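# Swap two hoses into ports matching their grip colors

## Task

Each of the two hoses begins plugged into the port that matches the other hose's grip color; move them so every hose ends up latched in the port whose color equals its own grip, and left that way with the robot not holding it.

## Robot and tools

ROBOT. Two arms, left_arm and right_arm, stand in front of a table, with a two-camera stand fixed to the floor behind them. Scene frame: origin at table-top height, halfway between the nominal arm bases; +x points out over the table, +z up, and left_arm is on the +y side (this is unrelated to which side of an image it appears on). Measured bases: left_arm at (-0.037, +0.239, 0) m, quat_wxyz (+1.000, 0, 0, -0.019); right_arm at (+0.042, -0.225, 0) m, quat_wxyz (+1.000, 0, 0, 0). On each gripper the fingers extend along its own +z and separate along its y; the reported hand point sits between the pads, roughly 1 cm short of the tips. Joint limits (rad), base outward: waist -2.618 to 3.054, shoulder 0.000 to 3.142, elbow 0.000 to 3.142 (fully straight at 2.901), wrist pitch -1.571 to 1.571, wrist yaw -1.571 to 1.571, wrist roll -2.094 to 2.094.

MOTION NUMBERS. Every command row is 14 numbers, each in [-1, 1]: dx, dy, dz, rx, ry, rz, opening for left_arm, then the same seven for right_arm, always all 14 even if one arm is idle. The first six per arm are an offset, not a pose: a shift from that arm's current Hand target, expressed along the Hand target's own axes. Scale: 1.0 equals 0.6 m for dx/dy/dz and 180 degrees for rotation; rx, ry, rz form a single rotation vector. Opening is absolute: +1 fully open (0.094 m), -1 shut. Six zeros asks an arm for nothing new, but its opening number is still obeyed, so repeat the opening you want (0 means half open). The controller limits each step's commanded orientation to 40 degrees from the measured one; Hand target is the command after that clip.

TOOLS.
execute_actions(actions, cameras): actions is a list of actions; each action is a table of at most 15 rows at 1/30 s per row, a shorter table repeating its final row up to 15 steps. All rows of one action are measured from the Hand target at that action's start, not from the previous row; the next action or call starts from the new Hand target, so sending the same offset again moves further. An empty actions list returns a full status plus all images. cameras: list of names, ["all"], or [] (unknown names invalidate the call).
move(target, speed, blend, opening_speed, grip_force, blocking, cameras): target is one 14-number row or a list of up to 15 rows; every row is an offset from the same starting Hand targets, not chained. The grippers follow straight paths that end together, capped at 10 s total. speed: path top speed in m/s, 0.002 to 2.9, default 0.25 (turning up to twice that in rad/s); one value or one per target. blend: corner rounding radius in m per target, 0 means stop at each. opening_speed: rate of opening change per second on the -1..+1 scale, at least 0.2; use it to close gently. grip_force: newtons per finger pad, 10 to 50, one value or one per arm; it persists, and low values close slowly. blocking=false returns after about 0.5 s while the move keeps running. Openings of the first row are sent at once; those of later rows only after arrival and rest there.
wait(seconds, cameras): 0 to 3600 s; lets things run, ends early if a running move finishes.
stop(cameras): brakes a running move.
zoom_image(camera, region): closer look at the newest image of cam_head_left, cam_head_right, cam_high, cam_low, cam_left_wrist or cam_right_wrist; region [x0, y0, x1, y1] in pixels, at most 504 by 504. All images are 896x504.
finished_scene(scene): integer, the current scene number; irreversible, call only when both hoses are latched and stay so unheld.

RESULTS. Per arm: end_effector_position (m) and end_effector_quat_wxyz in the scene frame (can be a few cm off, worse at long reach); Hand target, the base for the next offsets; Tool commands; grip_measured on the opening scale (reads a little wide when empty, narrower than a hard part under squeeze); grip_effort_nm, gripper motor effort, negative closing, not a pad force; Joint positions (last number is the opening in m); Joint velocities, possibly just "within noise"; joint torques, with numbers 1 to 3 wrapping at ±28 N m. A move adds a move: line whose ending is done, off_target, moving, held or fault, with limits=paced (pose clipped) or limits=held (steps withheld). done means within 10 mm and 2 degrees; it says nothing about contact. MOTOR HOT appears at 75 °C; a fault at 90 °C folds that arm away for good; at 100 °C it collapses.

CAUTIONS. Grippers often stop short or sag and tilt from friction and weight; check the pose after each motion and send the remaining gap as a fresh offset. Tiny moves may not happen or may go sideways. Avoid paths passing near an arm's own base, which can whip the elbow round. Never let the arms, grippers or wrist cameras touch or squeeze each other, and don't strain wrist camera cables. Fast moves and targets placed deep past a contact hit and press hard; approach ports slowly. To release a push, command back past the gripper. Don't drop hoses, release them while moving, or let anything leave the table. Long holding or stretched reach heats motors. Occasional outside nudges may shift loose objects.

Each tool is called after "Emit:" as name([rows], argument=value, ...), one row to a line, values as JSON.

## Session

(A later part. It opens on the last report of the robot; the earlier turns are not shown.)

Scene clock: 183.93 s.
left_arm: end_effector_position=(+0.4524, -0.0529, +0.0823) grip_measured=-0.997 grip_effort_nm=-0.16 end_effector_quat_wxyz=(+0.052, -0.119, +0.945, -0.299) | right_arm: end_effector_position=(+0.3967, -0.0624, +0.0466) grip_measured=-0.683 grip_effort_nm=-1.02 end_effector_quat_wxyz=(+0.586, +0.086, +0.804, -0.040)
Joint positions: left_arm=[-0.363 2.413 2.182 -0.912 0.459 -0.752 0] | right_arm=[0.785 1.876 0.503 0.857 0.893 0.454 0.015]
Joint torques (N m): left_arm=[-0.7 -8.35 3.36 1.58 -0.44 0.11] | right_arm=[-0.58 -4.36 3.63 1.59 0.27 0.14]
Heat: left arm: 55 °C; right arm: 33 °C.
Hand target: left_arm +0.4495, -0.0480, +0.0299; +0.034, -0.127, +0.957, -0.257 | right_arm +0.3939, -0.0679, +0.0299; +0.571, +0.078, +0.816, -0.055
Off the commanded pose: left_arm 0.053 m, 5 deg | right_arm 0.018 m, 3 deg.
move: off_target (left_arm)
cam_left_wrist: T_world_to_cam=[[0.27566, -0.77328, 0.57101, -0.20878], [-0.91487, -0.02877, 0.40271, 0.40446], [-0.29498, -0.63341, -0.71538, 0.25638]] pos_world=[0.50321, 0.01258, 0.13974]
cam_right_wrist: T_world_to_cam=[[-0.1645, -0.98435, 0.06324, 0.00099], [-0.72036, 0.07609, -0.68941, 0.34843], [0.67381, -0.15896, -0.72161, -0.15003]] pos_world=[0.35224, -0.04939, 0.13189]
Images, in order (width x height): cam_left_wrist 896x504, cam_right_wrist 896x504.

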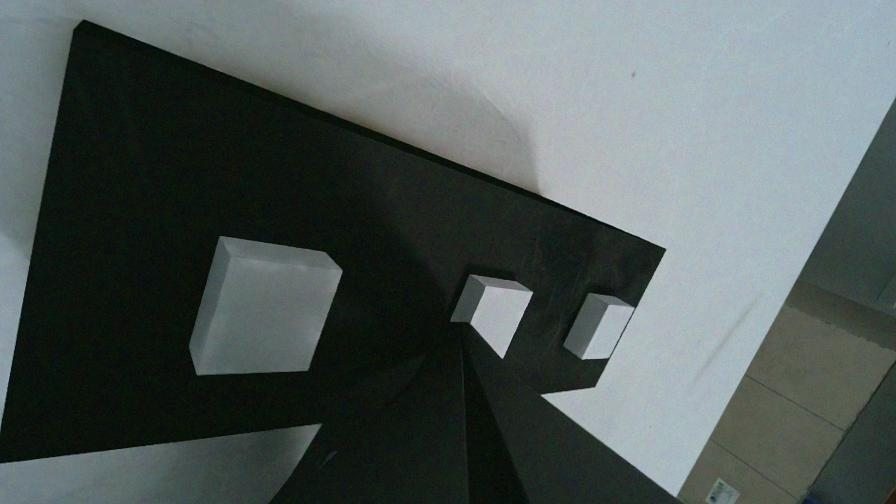

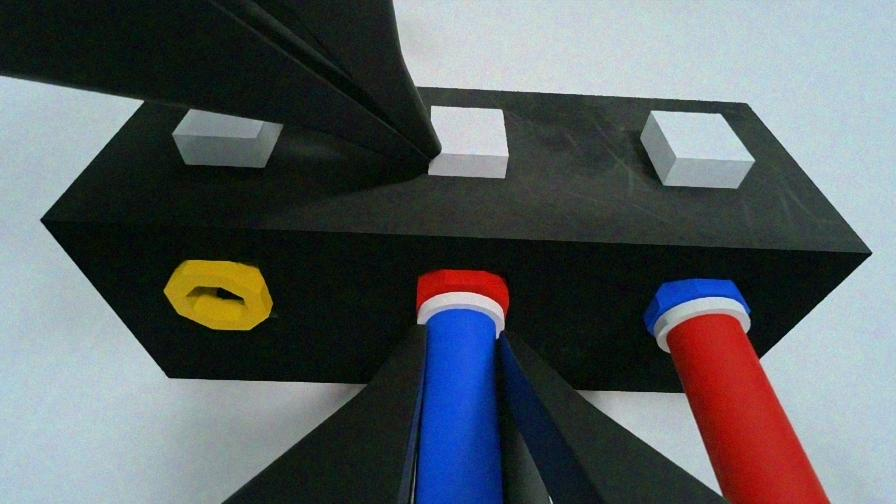

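Emit:
move([
  [-0.0032,0.01,0.0327,0,0,0,-1,0,0,0,0,0,0,-0.85],
  [-0.0032,0.01,0.0327,0,0,0,-1,0.0038,-0.0028,-0.0883,0,0,0,-0.85],
], speed=0.06, cameras=["cam_right_wrist","cam_left_wrist"])

Scene clock: 190.40 s.
left_arm: end_effector_position=(+0.4532, -0.0535, +0.0803) grip_measured=-0.997 grip_effort_nm=-0.16 end_effector_quat_wxyz=(+0.059, -0.114, +0.942, -0.310) | right_arm: end_effector_position=(+0.3449, -0.0592, +0.0382) grip_measured=-0.683 grip_effort_nm=-1.02 end_effector_quat_wxyz=(+0.565, +0.071, +0.820, -0.057)
Joint positions: left_arm=[-0.359 2.393 2.125 -0.852 0.474 -0.748 0] | right_arm=[0.941 1.762 0.433 0.603 1.006 0.629 0.015]
Joint torques (N m): left_arm=[-1.32 -5.24 4.25 1.71 -0.59 0.03] | right_arm=[0.49 -8.05 4.11 1.39 0.69 0.11]
Heat: left arm: 53 °C; right arm: 33 °C.
Hand target: left_arm +0.4524, -0.0519, +0.0099; +0.034, -0.127, +0.957, -0.257 | right_arm +0.3439, -0.0598, +0.0460; +0.571, +0.079, +0.815, -0.055
Off the commanded pose: left_arm 0.070 m, 7 deg | right_arm 0.008 m, 1 deg.
move: off_target (left_arm)
cam_left_wrist: T_world_to_cam=[[0.26061, -0.76259, 0.59206, -0.20267], [-0.92219, -0.01513, 0.38644, 0.41137], [-0.28574, -0.64671, -0.70719, 0.24929]] pos_world=[0.50342, 0.01288, 0.13731]
cam_right_wrist: T_world_to_cam=[[-0.15412, -0.98176, 0.11129, -0.00909], [-0.75892, 0.0455, -0.6496, 0.31507], [0.63269, -0.18458, -0.75209, -0.10673]] pos_world=[0.30524, -0.04296, 0.12541]
Images, in order (width x height): cam_left_wrist 896x504, cam_right_wrist 896x504.

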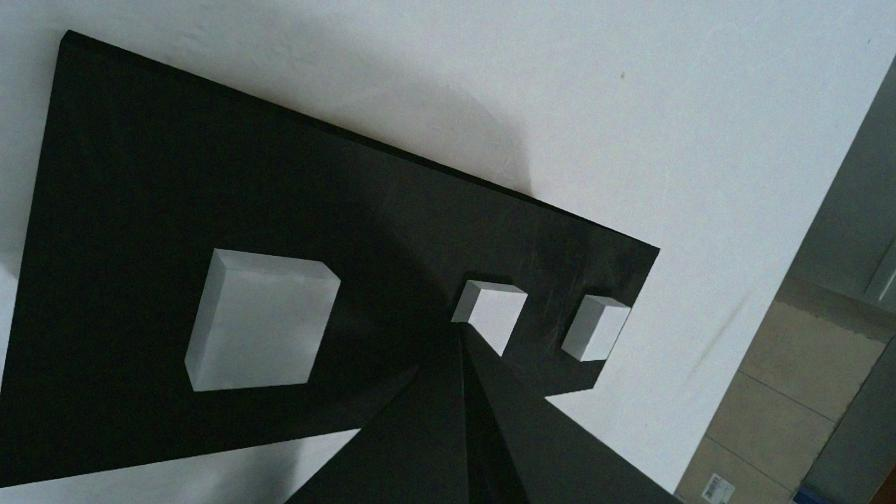

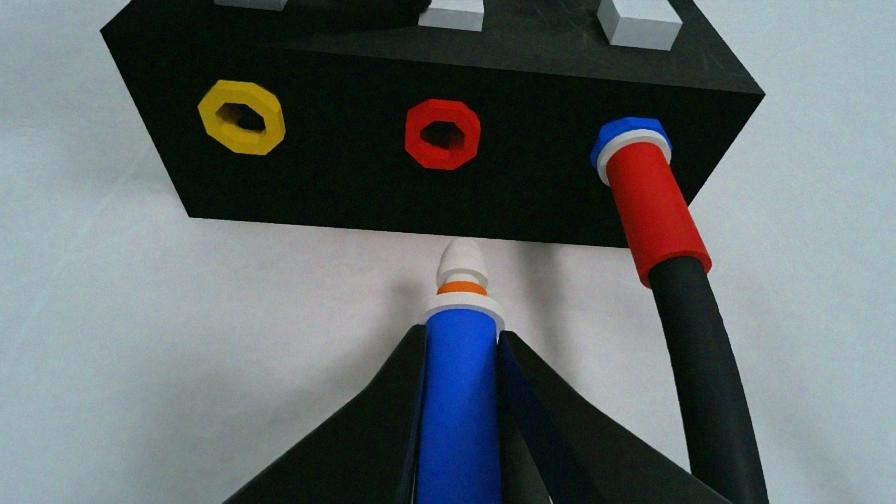

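Emit:
move([
  [0.0138,0.006,-0.2728,0,0,0,-1,0.0,0.0,0.0,0,0,0,-0.85],
  [0.0138,0.006,-0.2728,0,0,0,-1,0.0188,0.1082,-0.0515,0,0,0,-0.85],
  [0.0138,0.006,-0.2728,0,0,0,-1,0.0533,0.1082,-0.039,0,0,0,-0.85],
], speed=0.15, cameras=["cam_right_wrist","cam_left_wrist","cam_low"])

Emit:
zoom_image(camera="cam_low", region=[270, 130, 560, 300])

Scene clock: 205.53 s.
left_arm: end_effector_position=(+0.4192, +0.0273, +0.1327) grip_measured=-0.997 grip_effort_nm=-0.16 end_effector_quat_wxyz=(+0.016, -0.135, +0.959, -0.249) | right_arm: end_effector_position=(+0.3237, +0.0098, +0.0285) grip_measured=-0.683 grip_effort_nm=-1.02 end_effector_quat_wxyz=(+0.568, +0.078, +0.818, -0.050)
Joint positions: left_arm=[-0.247 2.274 2.2 -1.243 0.442 -0.621 0] | right_arm=[1.141 1.921 0.696 0.234 1.139 0.952 0.015]
Joint torques (N m): left_arm=[0.27 -14.08 9.39 0.89 0.09 0.09] | right_arm=[0.28 -5.38 4.9 1.36 0.81 0.12]
Heat: left arm: 52 °C; right arm: 33 °C.
Hand target: left_arm +0.4224, +0.0281, +0.1498; +0.034, -0.127, +0.957, -0.257 | right_arm +0.3239, +0.0101, +0.0239; +0.571, +0.078, +0.815, -0.055
Off the commanded pose: left_arm 0.017 m, 2 deg | right_arm 0.005 m, 1 deg.
move: off_target (left_arm)
cam_left_wrist: T_world_to_cam=[[0.33196, -0.81792, 0.4699, -0.17535], [-0.87374, -0.07888, 0.47995, 0.33003], [-0.3555, -0.5699, -0.74084, 0.3605]] pos_world=[0.47472, 0.08806, 0.19107]
cam_right_wrist: T_world_to_cam=[[-0.15726, -0.98322, 0.09248, 0.05803], [-0.75297, 0.05878, -0.65543, 0.28768], [0.63899, -0.17271, -0.74957, -0.09017]] pos_world=[0.28336, 0.02457, 0.11559]
Images, in order (width x height): cam_low 896x504, cam_left_wrist 896x504, cam_right_wrist 896x504.

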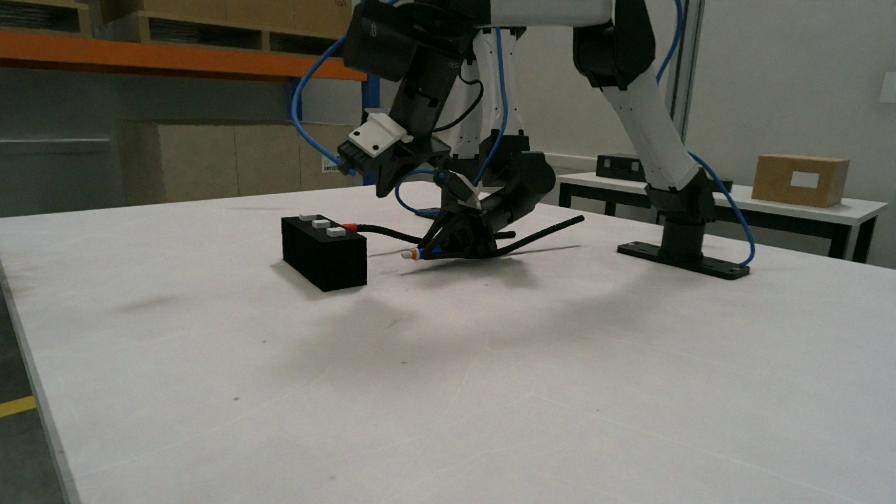

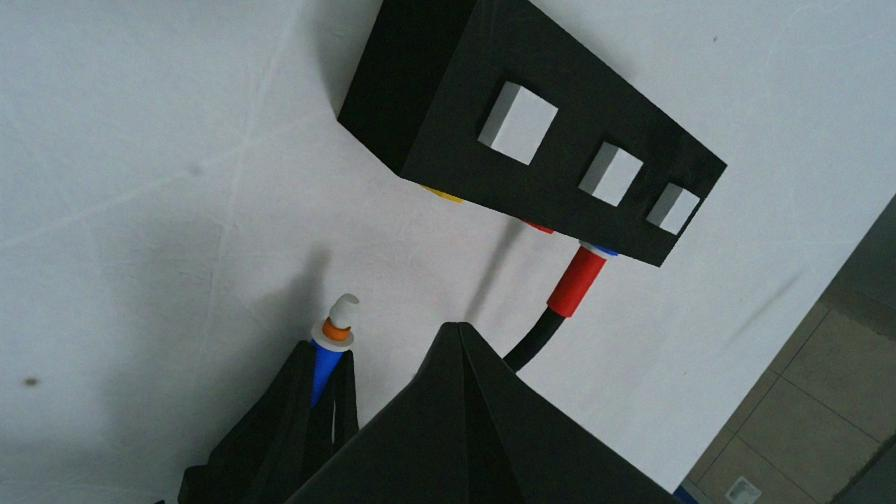

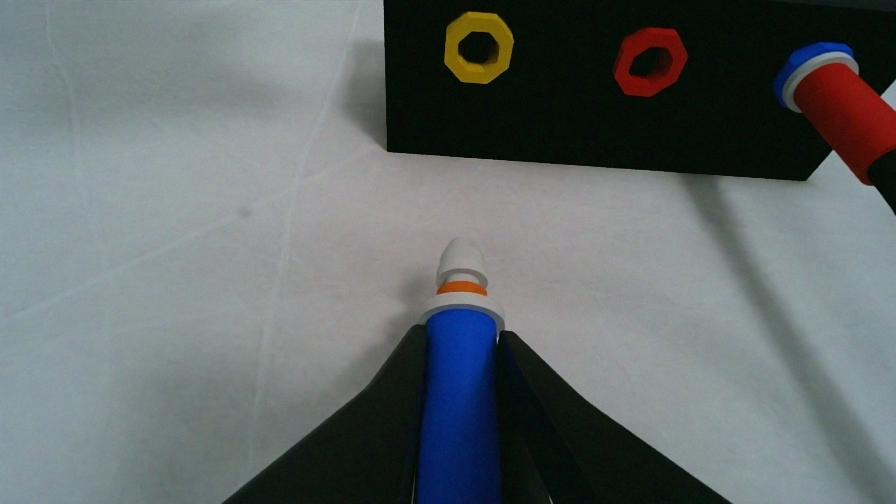

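Scaled by 1.738 from the camera's image (finer frame: 1280x720).

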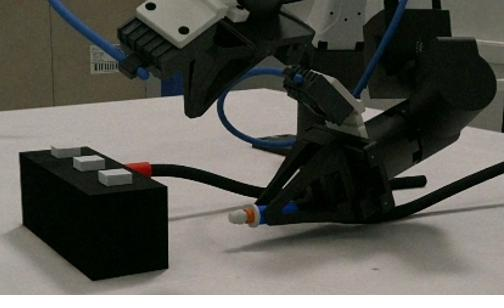

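Emit:
move([
  [0,0,0,0,0,0,-1,0.011,0,0.004,0,0,0,-0.85],
  [0,0,0,0,0,0,-1,0.011,0,0.004,0,0,0,0],
  [0,0,0,0,0,0,-1,-0.1097,0,-0.0399,0,0,0,0],
  [0,0,0,0,0,0,-1,-0.1435,-0.1947,0.0818,0,0,0,0],
], speed=0.12, opening_speed=1, cameras=["cam_right_wrist","cam_left_wrist","cam_low","cam_high"])

Scene clock: 218.03 s.
left_arm: end_effector_position=(+0.4192, +0.0273, +0.1327) grip_measured=-0.997 grip_effort_nm=-0.16 end_effector_quat_wxyz=(+0.016, -0.135, +0.959, -0.249) | right_arm: end_effector_position=(+0.3760, -0.1177, +0.0842) grip_measured=-0.002 grip_effort_nm=0.12 end_effector_quat_wxyz=(+0.567, +0.078, +0.818, -0.059)
Joint positions: left_arm=[-0.247 2.274 2.2 -1.243 0.442 -0.621 0] | right_arm=[0.675 1.487 0.37 0.588 0.802 0.389 0.047]
Joint torques (N m): left_arm=[0.2 -14.02 9.36 0.88 0.1 0.1] | right_arm=[-0.42 -5.94 4.62 1.92 0.21 -0.01]
Heat: left arm: 59 °C; right arm: 33 °C.
Hand target: left_arm +0.4224, +0.0281, +0.1498; +0.034, -0.127, +0.957, -0.257 | right_arm +0.3758, -0.1189, +0.0880; +0.571, +0.078, +0.815, -0.055
Off the commanded pose: left_arm 0.017 m, 2 deg | right_arm 0.004 m, 1 deg.
move: done
cam_left_wrist: T_world_to_cam=[[0.33196, -0.81792, 0.4699, -0.17535], [-0.87374, -0.07888, 0.47995, 0.33003], [-0.3555, -0.5699, -0.74084, 0.3605]] pos_world=[0.47472, 0.08806, 0.19107]
cam_right_wrist: T_world_to_cam=[[-0.16876, -0.97986, 0.10675, -0.06076], [-0.75452, 0.05875, -0.65364, 0.37148], [0.6342, -0.19085, -0.74924, -0.10423]] pos_world=[0.33614, -0.10126, 0.17121]
Images, in order (width x height): cam_high 896x504, cam_low 896x504, cam_left_wrist 896x504, cam_right_wrist 896x504.

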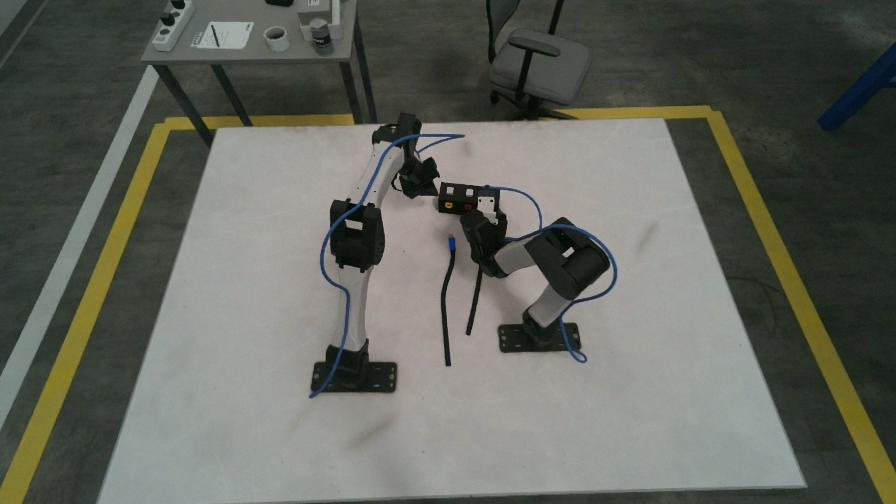

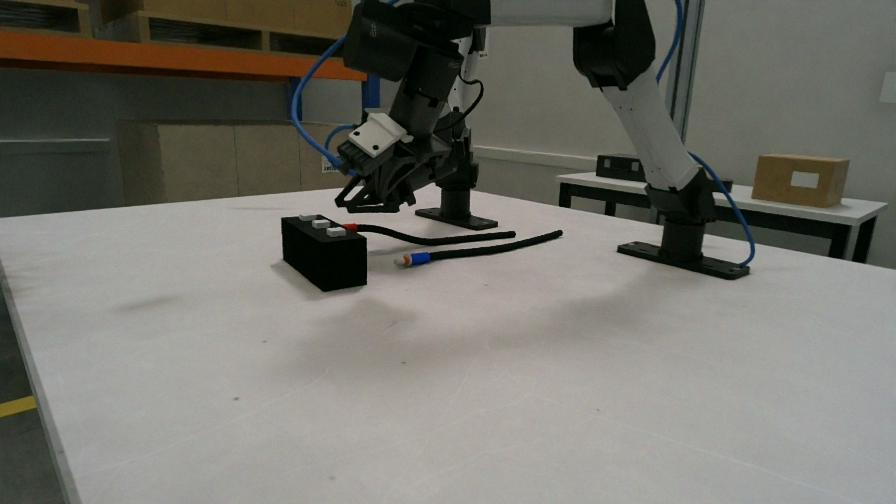

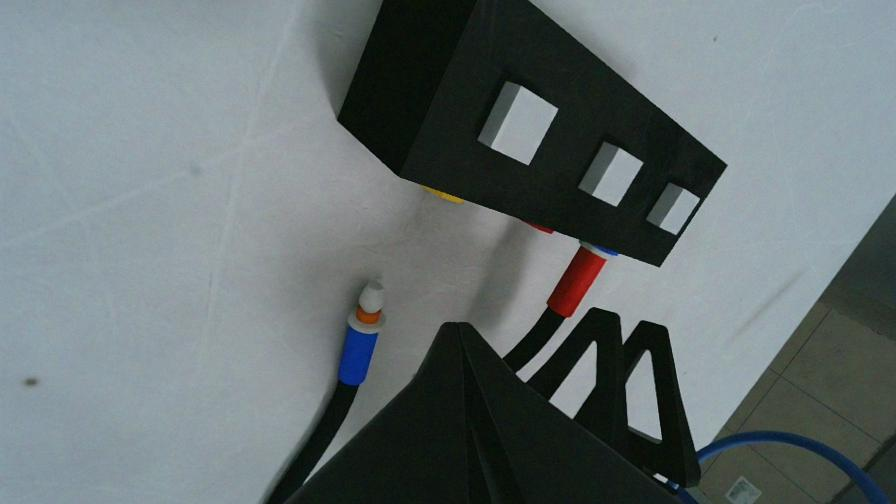

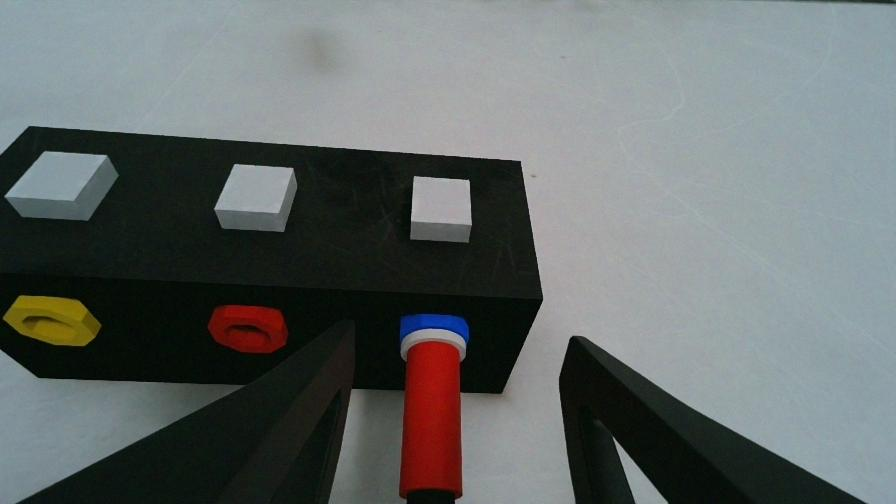

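Emit:
move([
  [0,0,0,0,0,0,-1,0.0572,0.0133,0.0378,0,0,0,0],
  [0,0,0,0,0,0,-1,0.0572,0.0133,0.0378,0,0,0,-0.85],
  [0.0267,-0.1923,0.1496,0.0274,-0.0295,-0.0462,-1,0.0572,0.0133,0.0378,0,0,0,-0.85],
], speed=0.12, opening_speed=1, cameras=["cam_right_wrist","cam_left_wrist","cam_low"])

Scene clock: 232.03 s.
left_arm: end_effector_position=(+0.4407, -0.1162, +0.1355) grip_measured=-0.997 grip_effort_nm=-0.16 end_effector_quat_wxyz=(+0.065, -0.199, +0.931, -0.298) | right_arm: end_effector_position=(+0.3874, -0.1136, +0.0549) grip_measured=-0.702 grip_effort_nm=-1.02 end_effector_quat_wxyz=(+0.577, +0.086, +0.811, -0.054)
Joint positions: left_arm=[-0.504 2.475 2.491 -1.055 0.336 -1.056 0] | right_arm=[0.663 1.72 0.356 0.873 0.799 0.379 0.014]
Joint torques (N m): left_arm=[0.12 -11.99 9.73 1.48 -0.09 -0.15] | right_arm=[-0.16 -3.92 4.04 1.99 0.14 0.02]
Heat: left arm: 63 °C; right arm: 34 °C.
Hand target: left_arm +0.4446, -0.1158, +0.1300; +0.065, -0.206, +0.931, -0.294 | right_arm +0.3868, -0.1129, +0.0480; +0.571, +0.078, +0.815, -0.055
Off the commanded pose: left_arm 0.007 m, 1 deg | right_arm 0.007 m, 1 deg.
move: done
cam_left_wrist: T_world_to_cam=[[0.41014, -0.70986, 0.57261, -0.33696], [-0.88929, -0.17197, 0.42378, 0.33979], [-0.20236, -0.68302, -0.70181, 0.20246]] pos_world=[0.48134, -0.04248, 0.19104]
cam_right_wrist: T_world_to_cam=[[-0.17748, -0.98032, 0.0865, -0.04722], [-0.73619, 0.07392, -0.67273, 0.35637], [0.65309, -0.18307, -0.73482, -0.1398]] pos_world=[0.34528, -0.09823, 0.1411]
Images, in order (width x height): cam_low 896x504, cam_left_wrist 896x504, cam_right_wrist 896x504.

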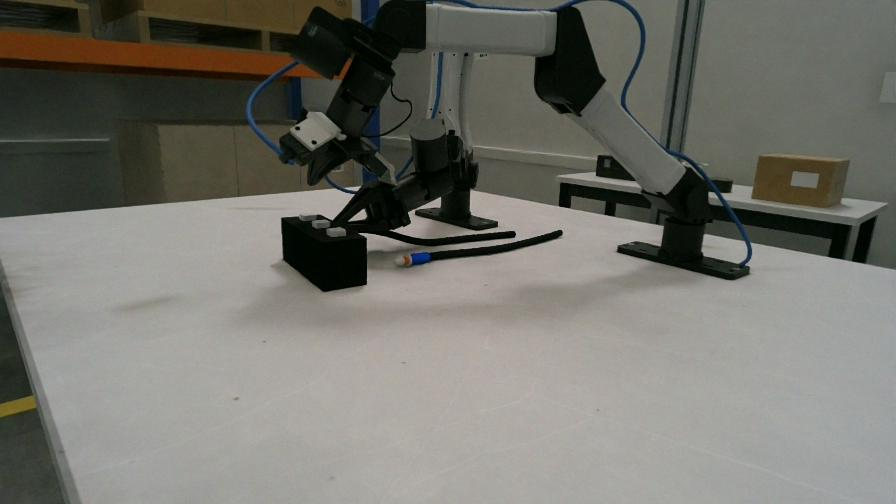

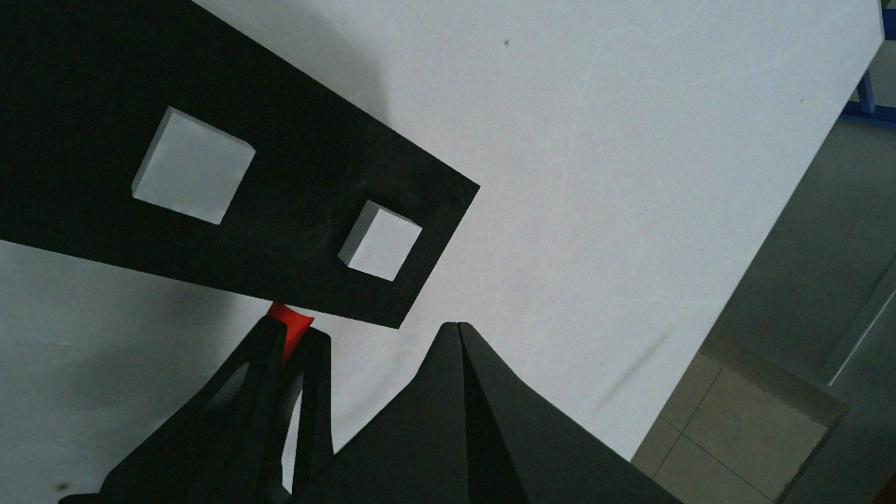

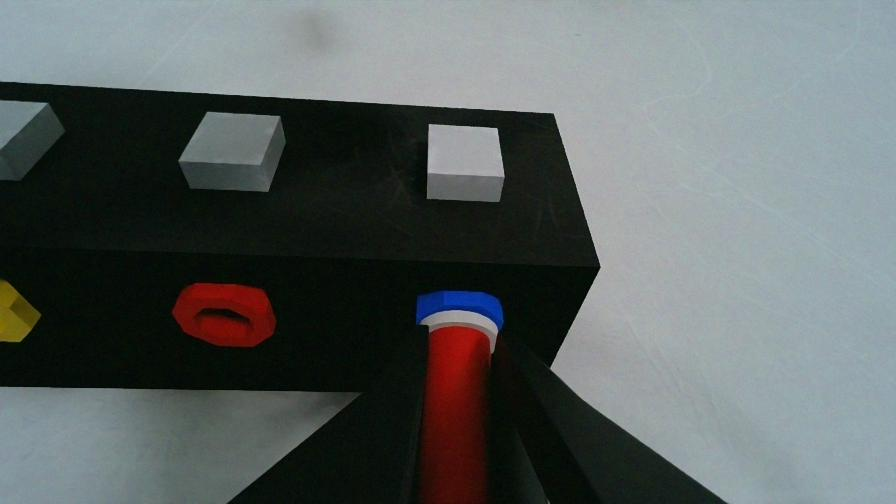

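Emit:
move([
  [0.0028,0.0172,0.0287,0,0,0,-1,0,0,0,0,0,0,-0.85],
  [0.0057,0.1063,0.1493,0,0,0,-1,0,0,0,0,0,0,-0.85],
], speed=0.06, cameras=["cam_right_wrist","cam_left_wrist"])

Scene clock: 242.77 s.
left_arm: end_effector_position=(+0.4581, -0.1387, +0.0821) grip_measured=-0.997 grip_effort_nm=-0.16 end_effector_quat_wxyz=(+0.112, -0.171, +0.908, -0.365) | right_arm: end_effector_position=(+0.3874, -0.1136, +0.0549) grip_measured=-0.702 grip_effort_nm=-1.02 end_effector_quat_wxyz=(+0.577, +0.086, +0.811, -0.054)
Joint positions: left_arm=[-0.512 2.404 2.047 -0.506 0.369 -1.06 0] | right_arm=[0.663 1.72 0.356 0.873 0.799 0.379 0.014]
Joint torques (N m): left_arm=[0.29 -9.47 4.72 0.83 -0.41 -0.1] | right_arm=[-0.18 -3.92 4.01 1.97 0.16 0.02]
Heat: left arm: 63 °C; right arm: 34 °C.
Hand target: left_arm +0.4412, -0.1165, +0.0201; +0.065, -0.206, +0.931, -0.294 | right_arm +0.3868, -0.1129, +0.0480; +0.571, +0.078, +0.815, -0.055
Off the commanded pose: left_arm 0.068 m, 11 deg | right_arm 0.007 m, 1 deg.
move: off_target (left_arm)
cam_left_wrist: T_world_to_cam=[[0.30866, -0.64536, 0.69874, -0.28439], [-0.94227, -0.10716, 0.31725, 0.41599], [-0.12986, -0.75632, -0.64118, 0.10483]] pos_world=[0.49336, -0.05966, 0.13396]
cam_right_wrist: T_world_to_cam=[[-0.17738, -0.9803, 0.08686, -0.0473], [-0.73619, 0.0736, -0.67276, 0.35635], [0.65312, -0.18328, -0.73474, -0.13984]] pos_world=[0.34528, -0.09823, 0.1411]
Images, in order (width x height): cam_left_wrist 896x504, cam_right_wrist 896x504.

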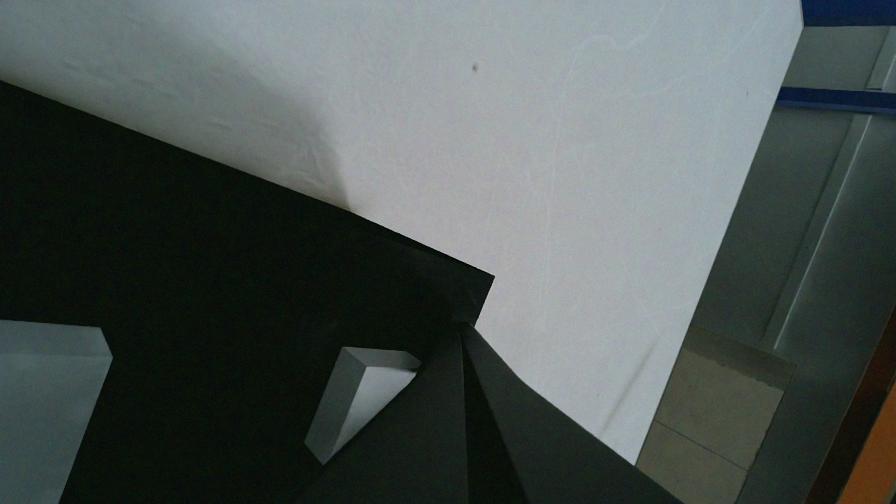

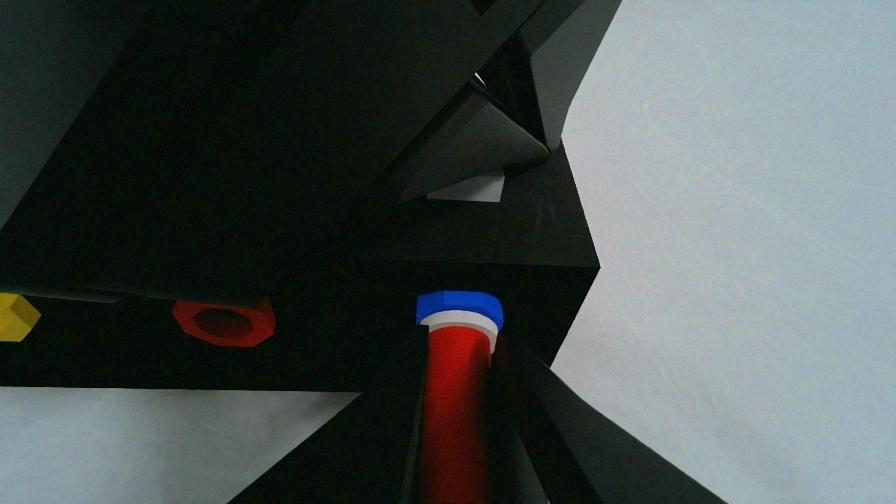

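Emit:
move([
  [-0.001,-0.0902,-0.12,0,0,0,-1,0,0,0,0,0,0,-0.85],
  [0,0.0072,-0.0153,0,0,0,-1,0,0,0,0,0,0,-0.85],
], speed=0.06, cameras=["cam_right_wrist","cam_left_wrist"])

Scene clock: 253.77 s.
left_arm: end_effector_position=(+0.4540, -0.1327, +0.0868) grip_measured=-0.997 grip_effort_nm=-0.16 end_effector_quat_wxyz=(+0.110, -0.174, +0.907, -0.368) | right_arm: end_effector_position=(+0.3875, -0.1135, +0.0551) grip_measured=-0.702 grip_effort_nm=-1.02 end_effector_quat_wxyz=(+0.577, +0.086, +0.810, -0.054)
Joint positions: left_arm=[-0.504 2.368 1.999 -0.493 0.379 -1.064 0] | right_arm=[0.663 1.72 0.356 0.874 0.799 0.378 0.014]
Joint torques (N m): left_arm=[0.38 -9.46 4.52 0.77 -0.46 0.03] | right_arm=[-0.16 -3.97 4.05 1.97 0.16 0.03]
Heat: left arm: 60 °C; right arm: 35 °C.
Hand target: left_arm +0.4374, -0.1086, +0.0250; +0.065, -0.206, +0.931, -0.294 | right_arm +0.3867, -0.1129, +0.0480; +0.571, +0.078, +0.815, -0.055
Off the commanded pose: left_arm 0.068 m, 11 deg | right_arm 0.007 m, 1 deg.
move: off_target (left_arm)
cam_left_wrist: T_world_to_cam=[[0.31513, -0.63807, 0.70253, -0.28482], [-0.94002, -0.10801, 0.32356, 0.40961], [-0.13057, -0.76236, -0.63384, 0.11074]] pos_world=[0.48926, -0.05307, 0.13775]
cam_right_wrist: T_world_to_cam=[[-0.17713, -0.98033, 0.08704, -0.04733], [-0.73596, 0.07322, -0.67305, 0.35633], [0.65344, -0.18328, -0.73446, -0.1399]] pos_world=[0.34528, -0.09813, 0.1412]
Images, in order (width x height): cam_left_wrist 896x504, cam_right_wrist 896x504.

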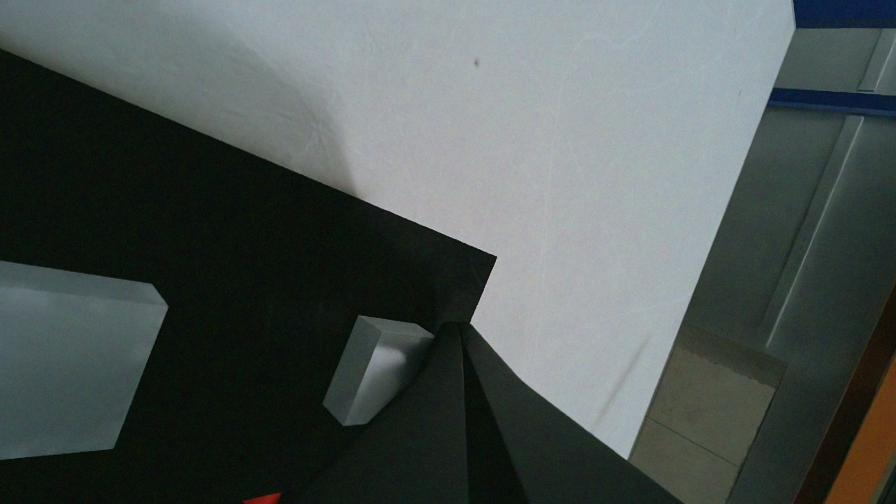

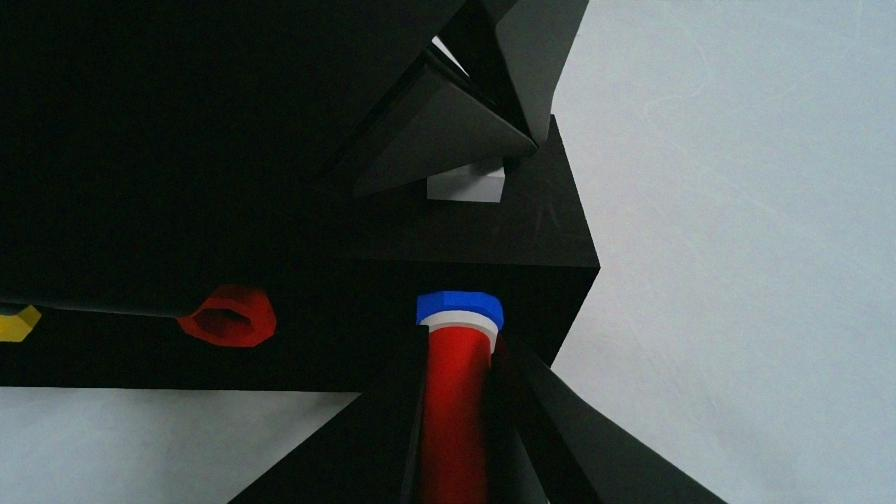

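Emit:
move([
  [-0.0012,-0.0972,-0.1047,0,0,0,-1,0,0,0,0,0,0,-0.85],
  [0,-0.0588,-0.0667,0,0,0,-1,0,0,0,0,0,0,-0.85],
], speed=0.06, cameras=["cam_right_wrist","cam_left_wrist"])

Scene clock: 265.77 s.
left_arm: end_effector_position=(+0.4435, -0.1211, +0.0905) grip_measured=-0.997 grip_effort_nm=-0.16 end_effector_quat_wxyz=(+0.071, -0.197, +0.927, -0.312) | right_arm: end_effector_position=(+0.3875, -0.1135, +0.0551) grip_measured=-0.702 grip_effort_nm=-1.02 end_effector_quat_wxyz=(+0.577, +0.086, +0.810, -0.054)
Joint positions: left_arm=[-0.506 2.421 2.195 -0.782 0.346 -1.064 0] | right_arm=[0.663 1.72 0.356 0.874 0.799 0.378 0.014]
Joint torques (N m): left_arm=[0.1 -13.79 5.53 1.46 -0.2 -0.05] | right_arm=[-0.18 -3.89 4.03 1.95 0.16 0.02]
Heat: left arm: 58 °C; right arm: 35 °C.
Hand target: left_arm +0.4399, -0.1139, +0.0781; +0.065, -0.206, +0.931, -0.294 | right_arm +0.3867, -0.1129, +0.0480; +0.571, +0.078, +0.815, -0.055
Off the commanded pose: left_arm 0.015 m, 2 deg | right_arm 0.007 m, 1 deg.
move: off_target (left_arm)
cam_left_wrist: T_world_to_cam=[[0.39966, -0.69506, 0.59763, -0.3117], [-0.89663, -0.16088, 0.41252, 0.36614], [-0.19057, -0.70072, -0.68751, 0.15936]] pos_world=[0.48324, -0.04608, 0.1448]
cam_right_wrist: T_world_to_cam=[[-0.17713, -0.98033, 0.08704, -0.04733], [-0.73596, 0.07322, -0.67305, 0.35633], [0.65344, -0.18328, -0.73446, -0.1399]] pos_world=[0.34528, -0.09813, 0.1412]
Images, in order (width x height): cam_left_wrist 896x504, cam_right_wrist 896x504.

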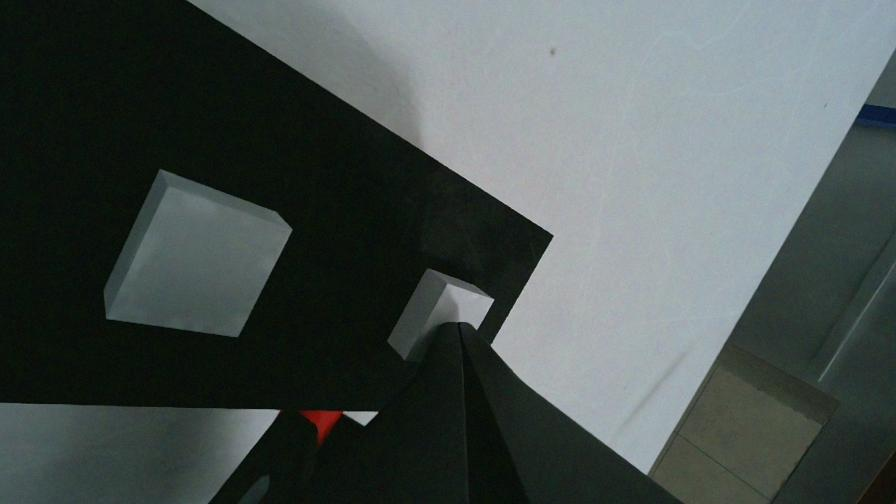

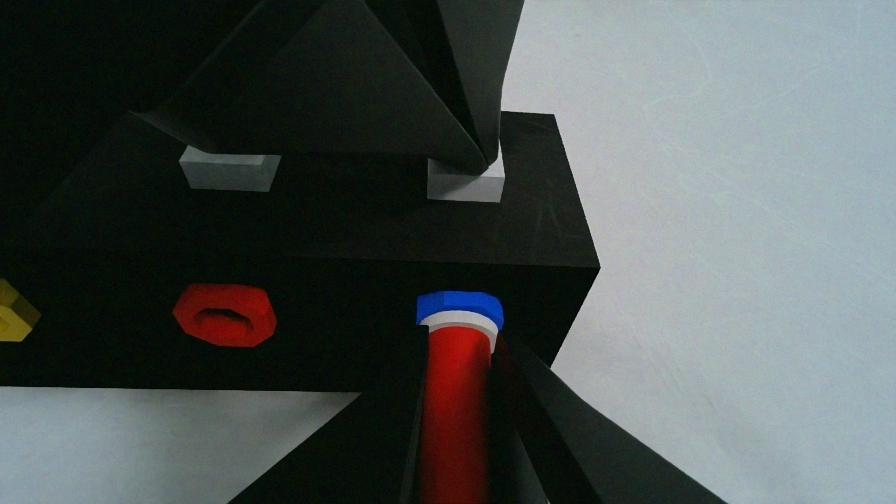

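Emit:
move(target=[0.001,0.0782,0.053,0,0,0,-1,0,0,0,0,0,0,-0.85], speed=0.06, cameras=["cam_right_wrist","cam_left_wrist"])

Scene clock: 269.83 s.
left_arm: end_effector_position=(+0.4451, -0.1204, +0.0874) grip_measured=-0.997 grip_effort_nm=-0.16 end_effector_quat_wxyz=(+0.101, -0.176, +0.907, -0.368) | right_arm: end_effector_position=(+0.3875, -0.1135, +0.0551) grip_measured=-0.702 grip_effort_nm=-1.02 end_effector_quat_wxyz=(+0.577, +0.086, +0.810, -0.054)
Joint positions: left_arm=[-0.489 2.314 1.914 -0.477 0.4 -1.056 0] | right_arm=[0.663 1.72 0.356 0.874 0.799 0.378 0.014]
Joint torques (N m): left_arm=[0.34 -8.99 3.7 0.91 -0.56 0.14] | right_arm=[-0.09 -3.93 4.01 1.96 0.16 0.02]
Heat: left arm: 58 °C; right arm: 36 °C.
Hand target: left_arm +0.4307, -0.0960, +0.0250; +0.065, -0.206, +0.931, -0.294 | right_arm +0.3867, -0.1129, +0.0480; +0.571, +0.078, +0.815, -0.055
Off the commanded pose: left_arm 0.068 m, 10 deg | right_arm 0.007 m, 1 deg.
move: off_target (left_arm)
cam_left_wrist: T_world_to_cam=[[0.32475, -0.63666, 0.69943, -0.27845], [-0.93478, -0.10352, 0.3398, 0.39914], [-0.14393, -0.76417, -0.62876, 0.12457]] pos_world=[0.48146, -0.04077, 0.13746]
cam_right_wrist: T_world_to_cam=[[-0.17713, -0.98033, 0.08704, -0.04733], [-0.73596, 0.07322, -0.67305, 0.35633], [0.65344, -0.18328, -0.73446, -0.1399]] pos_world=[0.34528, -0.09813, 0.1412]
Images, in order (width x height): cam_left_wrist 896x504, cam_right_wrist 896x504.

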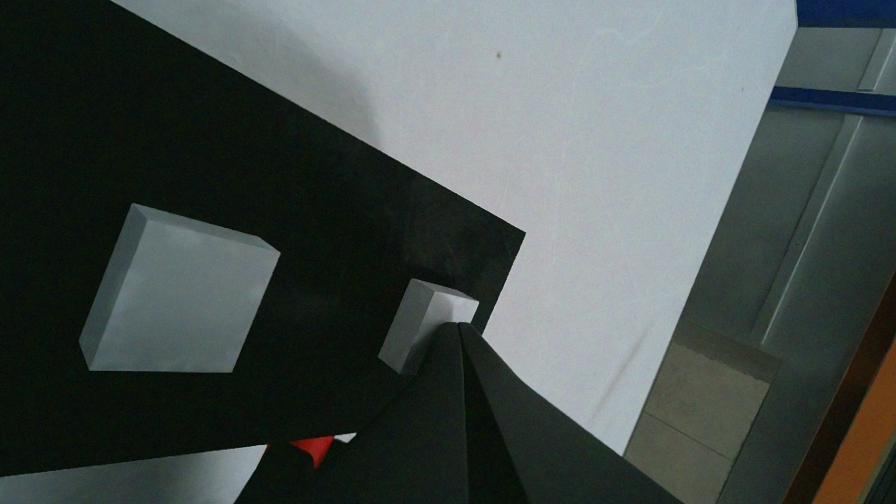

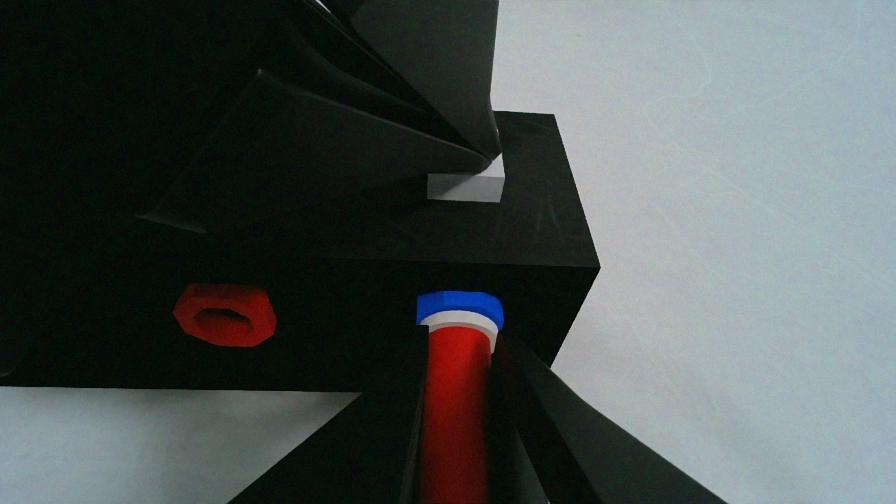

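Emit:
move([
  [0,0.0503,0.046,0,0,0,-1,0,0,0,0,0,0,-0.85],
  [0,0.0503,0.046,0,0,0,-1,0.0318,-0.0011,-0.0875,0,0,0,-0.85],
], speed=0.06, cameras=["cam_right_wrist","cam_left_wrist"])

Scene clock: 276.10 s.
left_arm: end_effector_position=(+0.4509, -0.1222, +0.0848) grip_measured=-0.997 grip_effort_nm=-0.16 end_effector_quat_wxyz=(+0.134, -0.153, +0.890, -0.408) | right_arm: end_effector_position=(+0.3327, -0.1020, +0.0421) grip_measured=-0.848 grip_effort_nm=-0.11 end_effector_quat_wxyz=(+0.565, +0.071, +0.820, -0.057)
Joint positions: left_arm=[-0.479 2.283 1.773 -0.258 0.429 -1.041 0] | right_arm=[0.864 1.628 0.256 0.719 0.946 0.541 0.007]
Joint torques (N m): left_arm=[0.39 -6.02 3.21 0.31 -0.79 0.11] | right_arm=[0.46 -6.48 3.99 1.54 0.61 0.1]
Heat: left arm: 57 °C; right arm: 36 °C.
Hand target: left_arm +0.4271, -0.0879, -0.0147; +0.065, -0.206, +0.931, -0.294 | right_arm +0.3318, -0.1029, +0.0480; +0.571, +0.078, +0.815, -0.055
Off the commanded pose: left_arm 0.108 m, 17 deg | right_arm 0.006 m, 1 deg.
move: off_target (left_arm)
cam_left_wrist: T_world_to_cam=[[0.24341, -0.59237, 0.76801, -0.24343], [-0.96453, -0.06442, 0.256, 0.43058], [-0.10217, -0.80308, -0.58704, 0.09525]] pos_world=[0.48429, -0.03996, 0.13265]
cam_right_wrist: T_world_to_cam=[[-0.15333, -0.98188, 0.11139, -0.05379], [-0.75848, 0.04469, -0.65016, 0.3101], [0.6334, -0.18418, -0.75159, -0.10418]] pos_world=[0.29295, -0.08586, 0.12931]
Images, in order (width x height): cam_left_wrist 896x504, cam_right_wrist 896x504.

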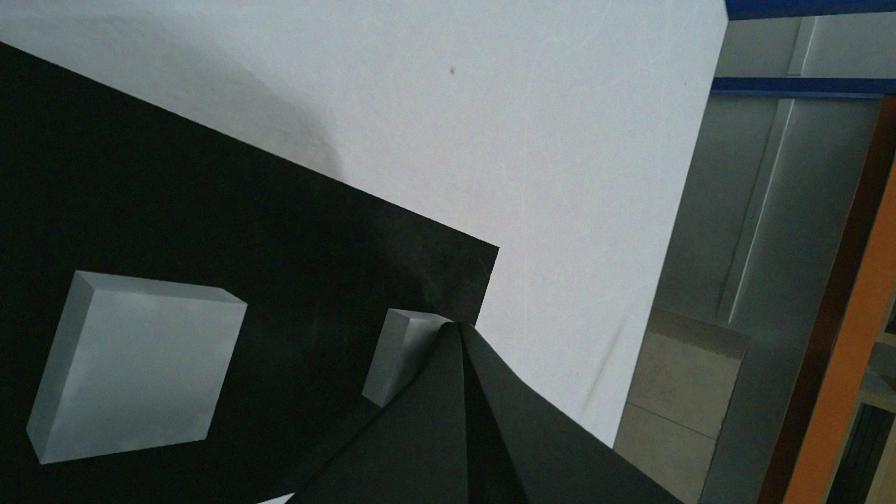

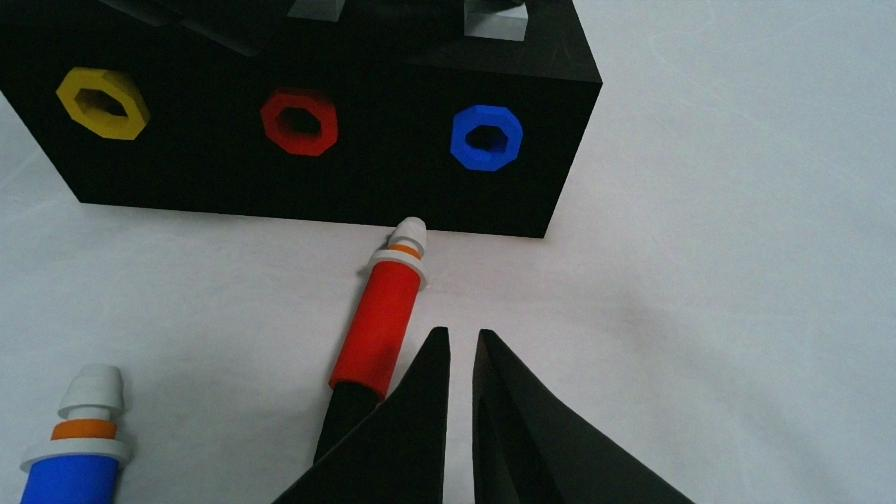

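Emit:
move([
  [-0.01,0.02,-0.15,0,0,0,-1,-0.08,0.0,-0.0,0,0,0,-0.848],
  [-0.0442,0.0767,-0.3995,0,0,0,-1,-0.0563,0.035,0.0228,0.0324,0.1668,0.0229,0],
], speed=0.15, cameras=["cam_right_wrist","cam_low","cam_high"])

Scene clock: 288.80 s.
left_arm: end_effector_position=(+0.3739, +0.0827, +0.1364) grip_measured=-0.997 grip_effort_nm=-0.15 end_effector_quat_wxyz=(+0.046, -0.216, +0.933, -0.283) | right_arm: end_effector_position=(+0.3560, -0.0888, +0.0753) grip_measured=-0.002 grip_effort_nm=0.12 end_effector_quat_wxyz=(+0.342, +0.142, +0.927, -0.054)
Joint positions: left_arm=[-0.14 1.896 1.609 -0.944 0.481 -0.717 0] | right_arm=[0.691 1.516 0.858 -0.479 0.578 0.863 0.047]
Joint torques (N m): left_arm=[0.2 -11.64 9.59 1.1 0.15 0.06] | right_arm=[-0.58 -4.12 8.17 1.02 0.37 0.14]
Heat: left arm: 55 °C; right arm: 35 °C.
Hand target: left_arm +0.3774, +0.0823, +0.1551; +0.065, -0.206, +0.931, -0.294 | right_arm +0.3598, -0.0871, +0.0750; +0.337, +0.148, +0.928, -0.053
Off the commanded pose: left_arm 0.019 m, 3 deg | right_arm 0.004 m, 1 deg.
move: off_target (left_arm)
cam_right_wrist: T_world_to_cam=[[-0.23091, -0.97001, 0.07595, -0.0096], [-0.95491, 0.21096, -0.2089, 0.40022], [0.18661, -0.12076, -0.97498, 0.08998]] pos_world=[0.36317, -0.08288, 0.17207]
Images, in order (width x height): cam_high 896x504, cam_low 896x504, cam_right_wrist 896x504.

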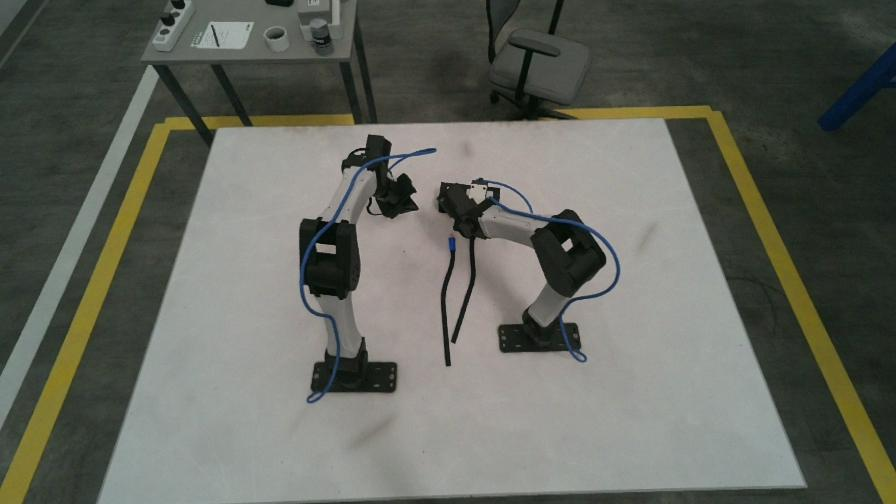

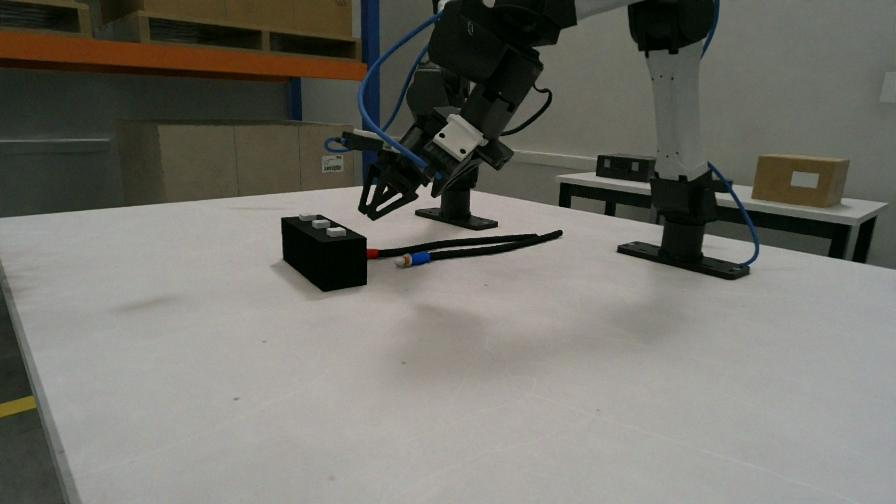

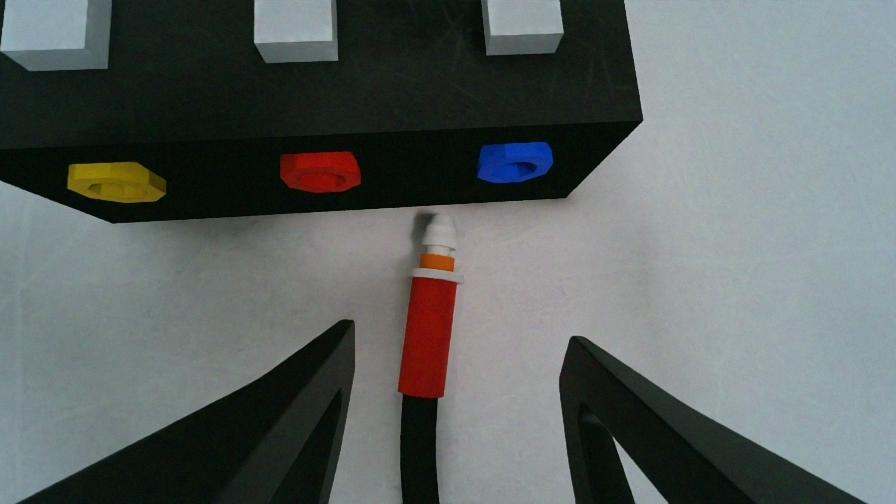

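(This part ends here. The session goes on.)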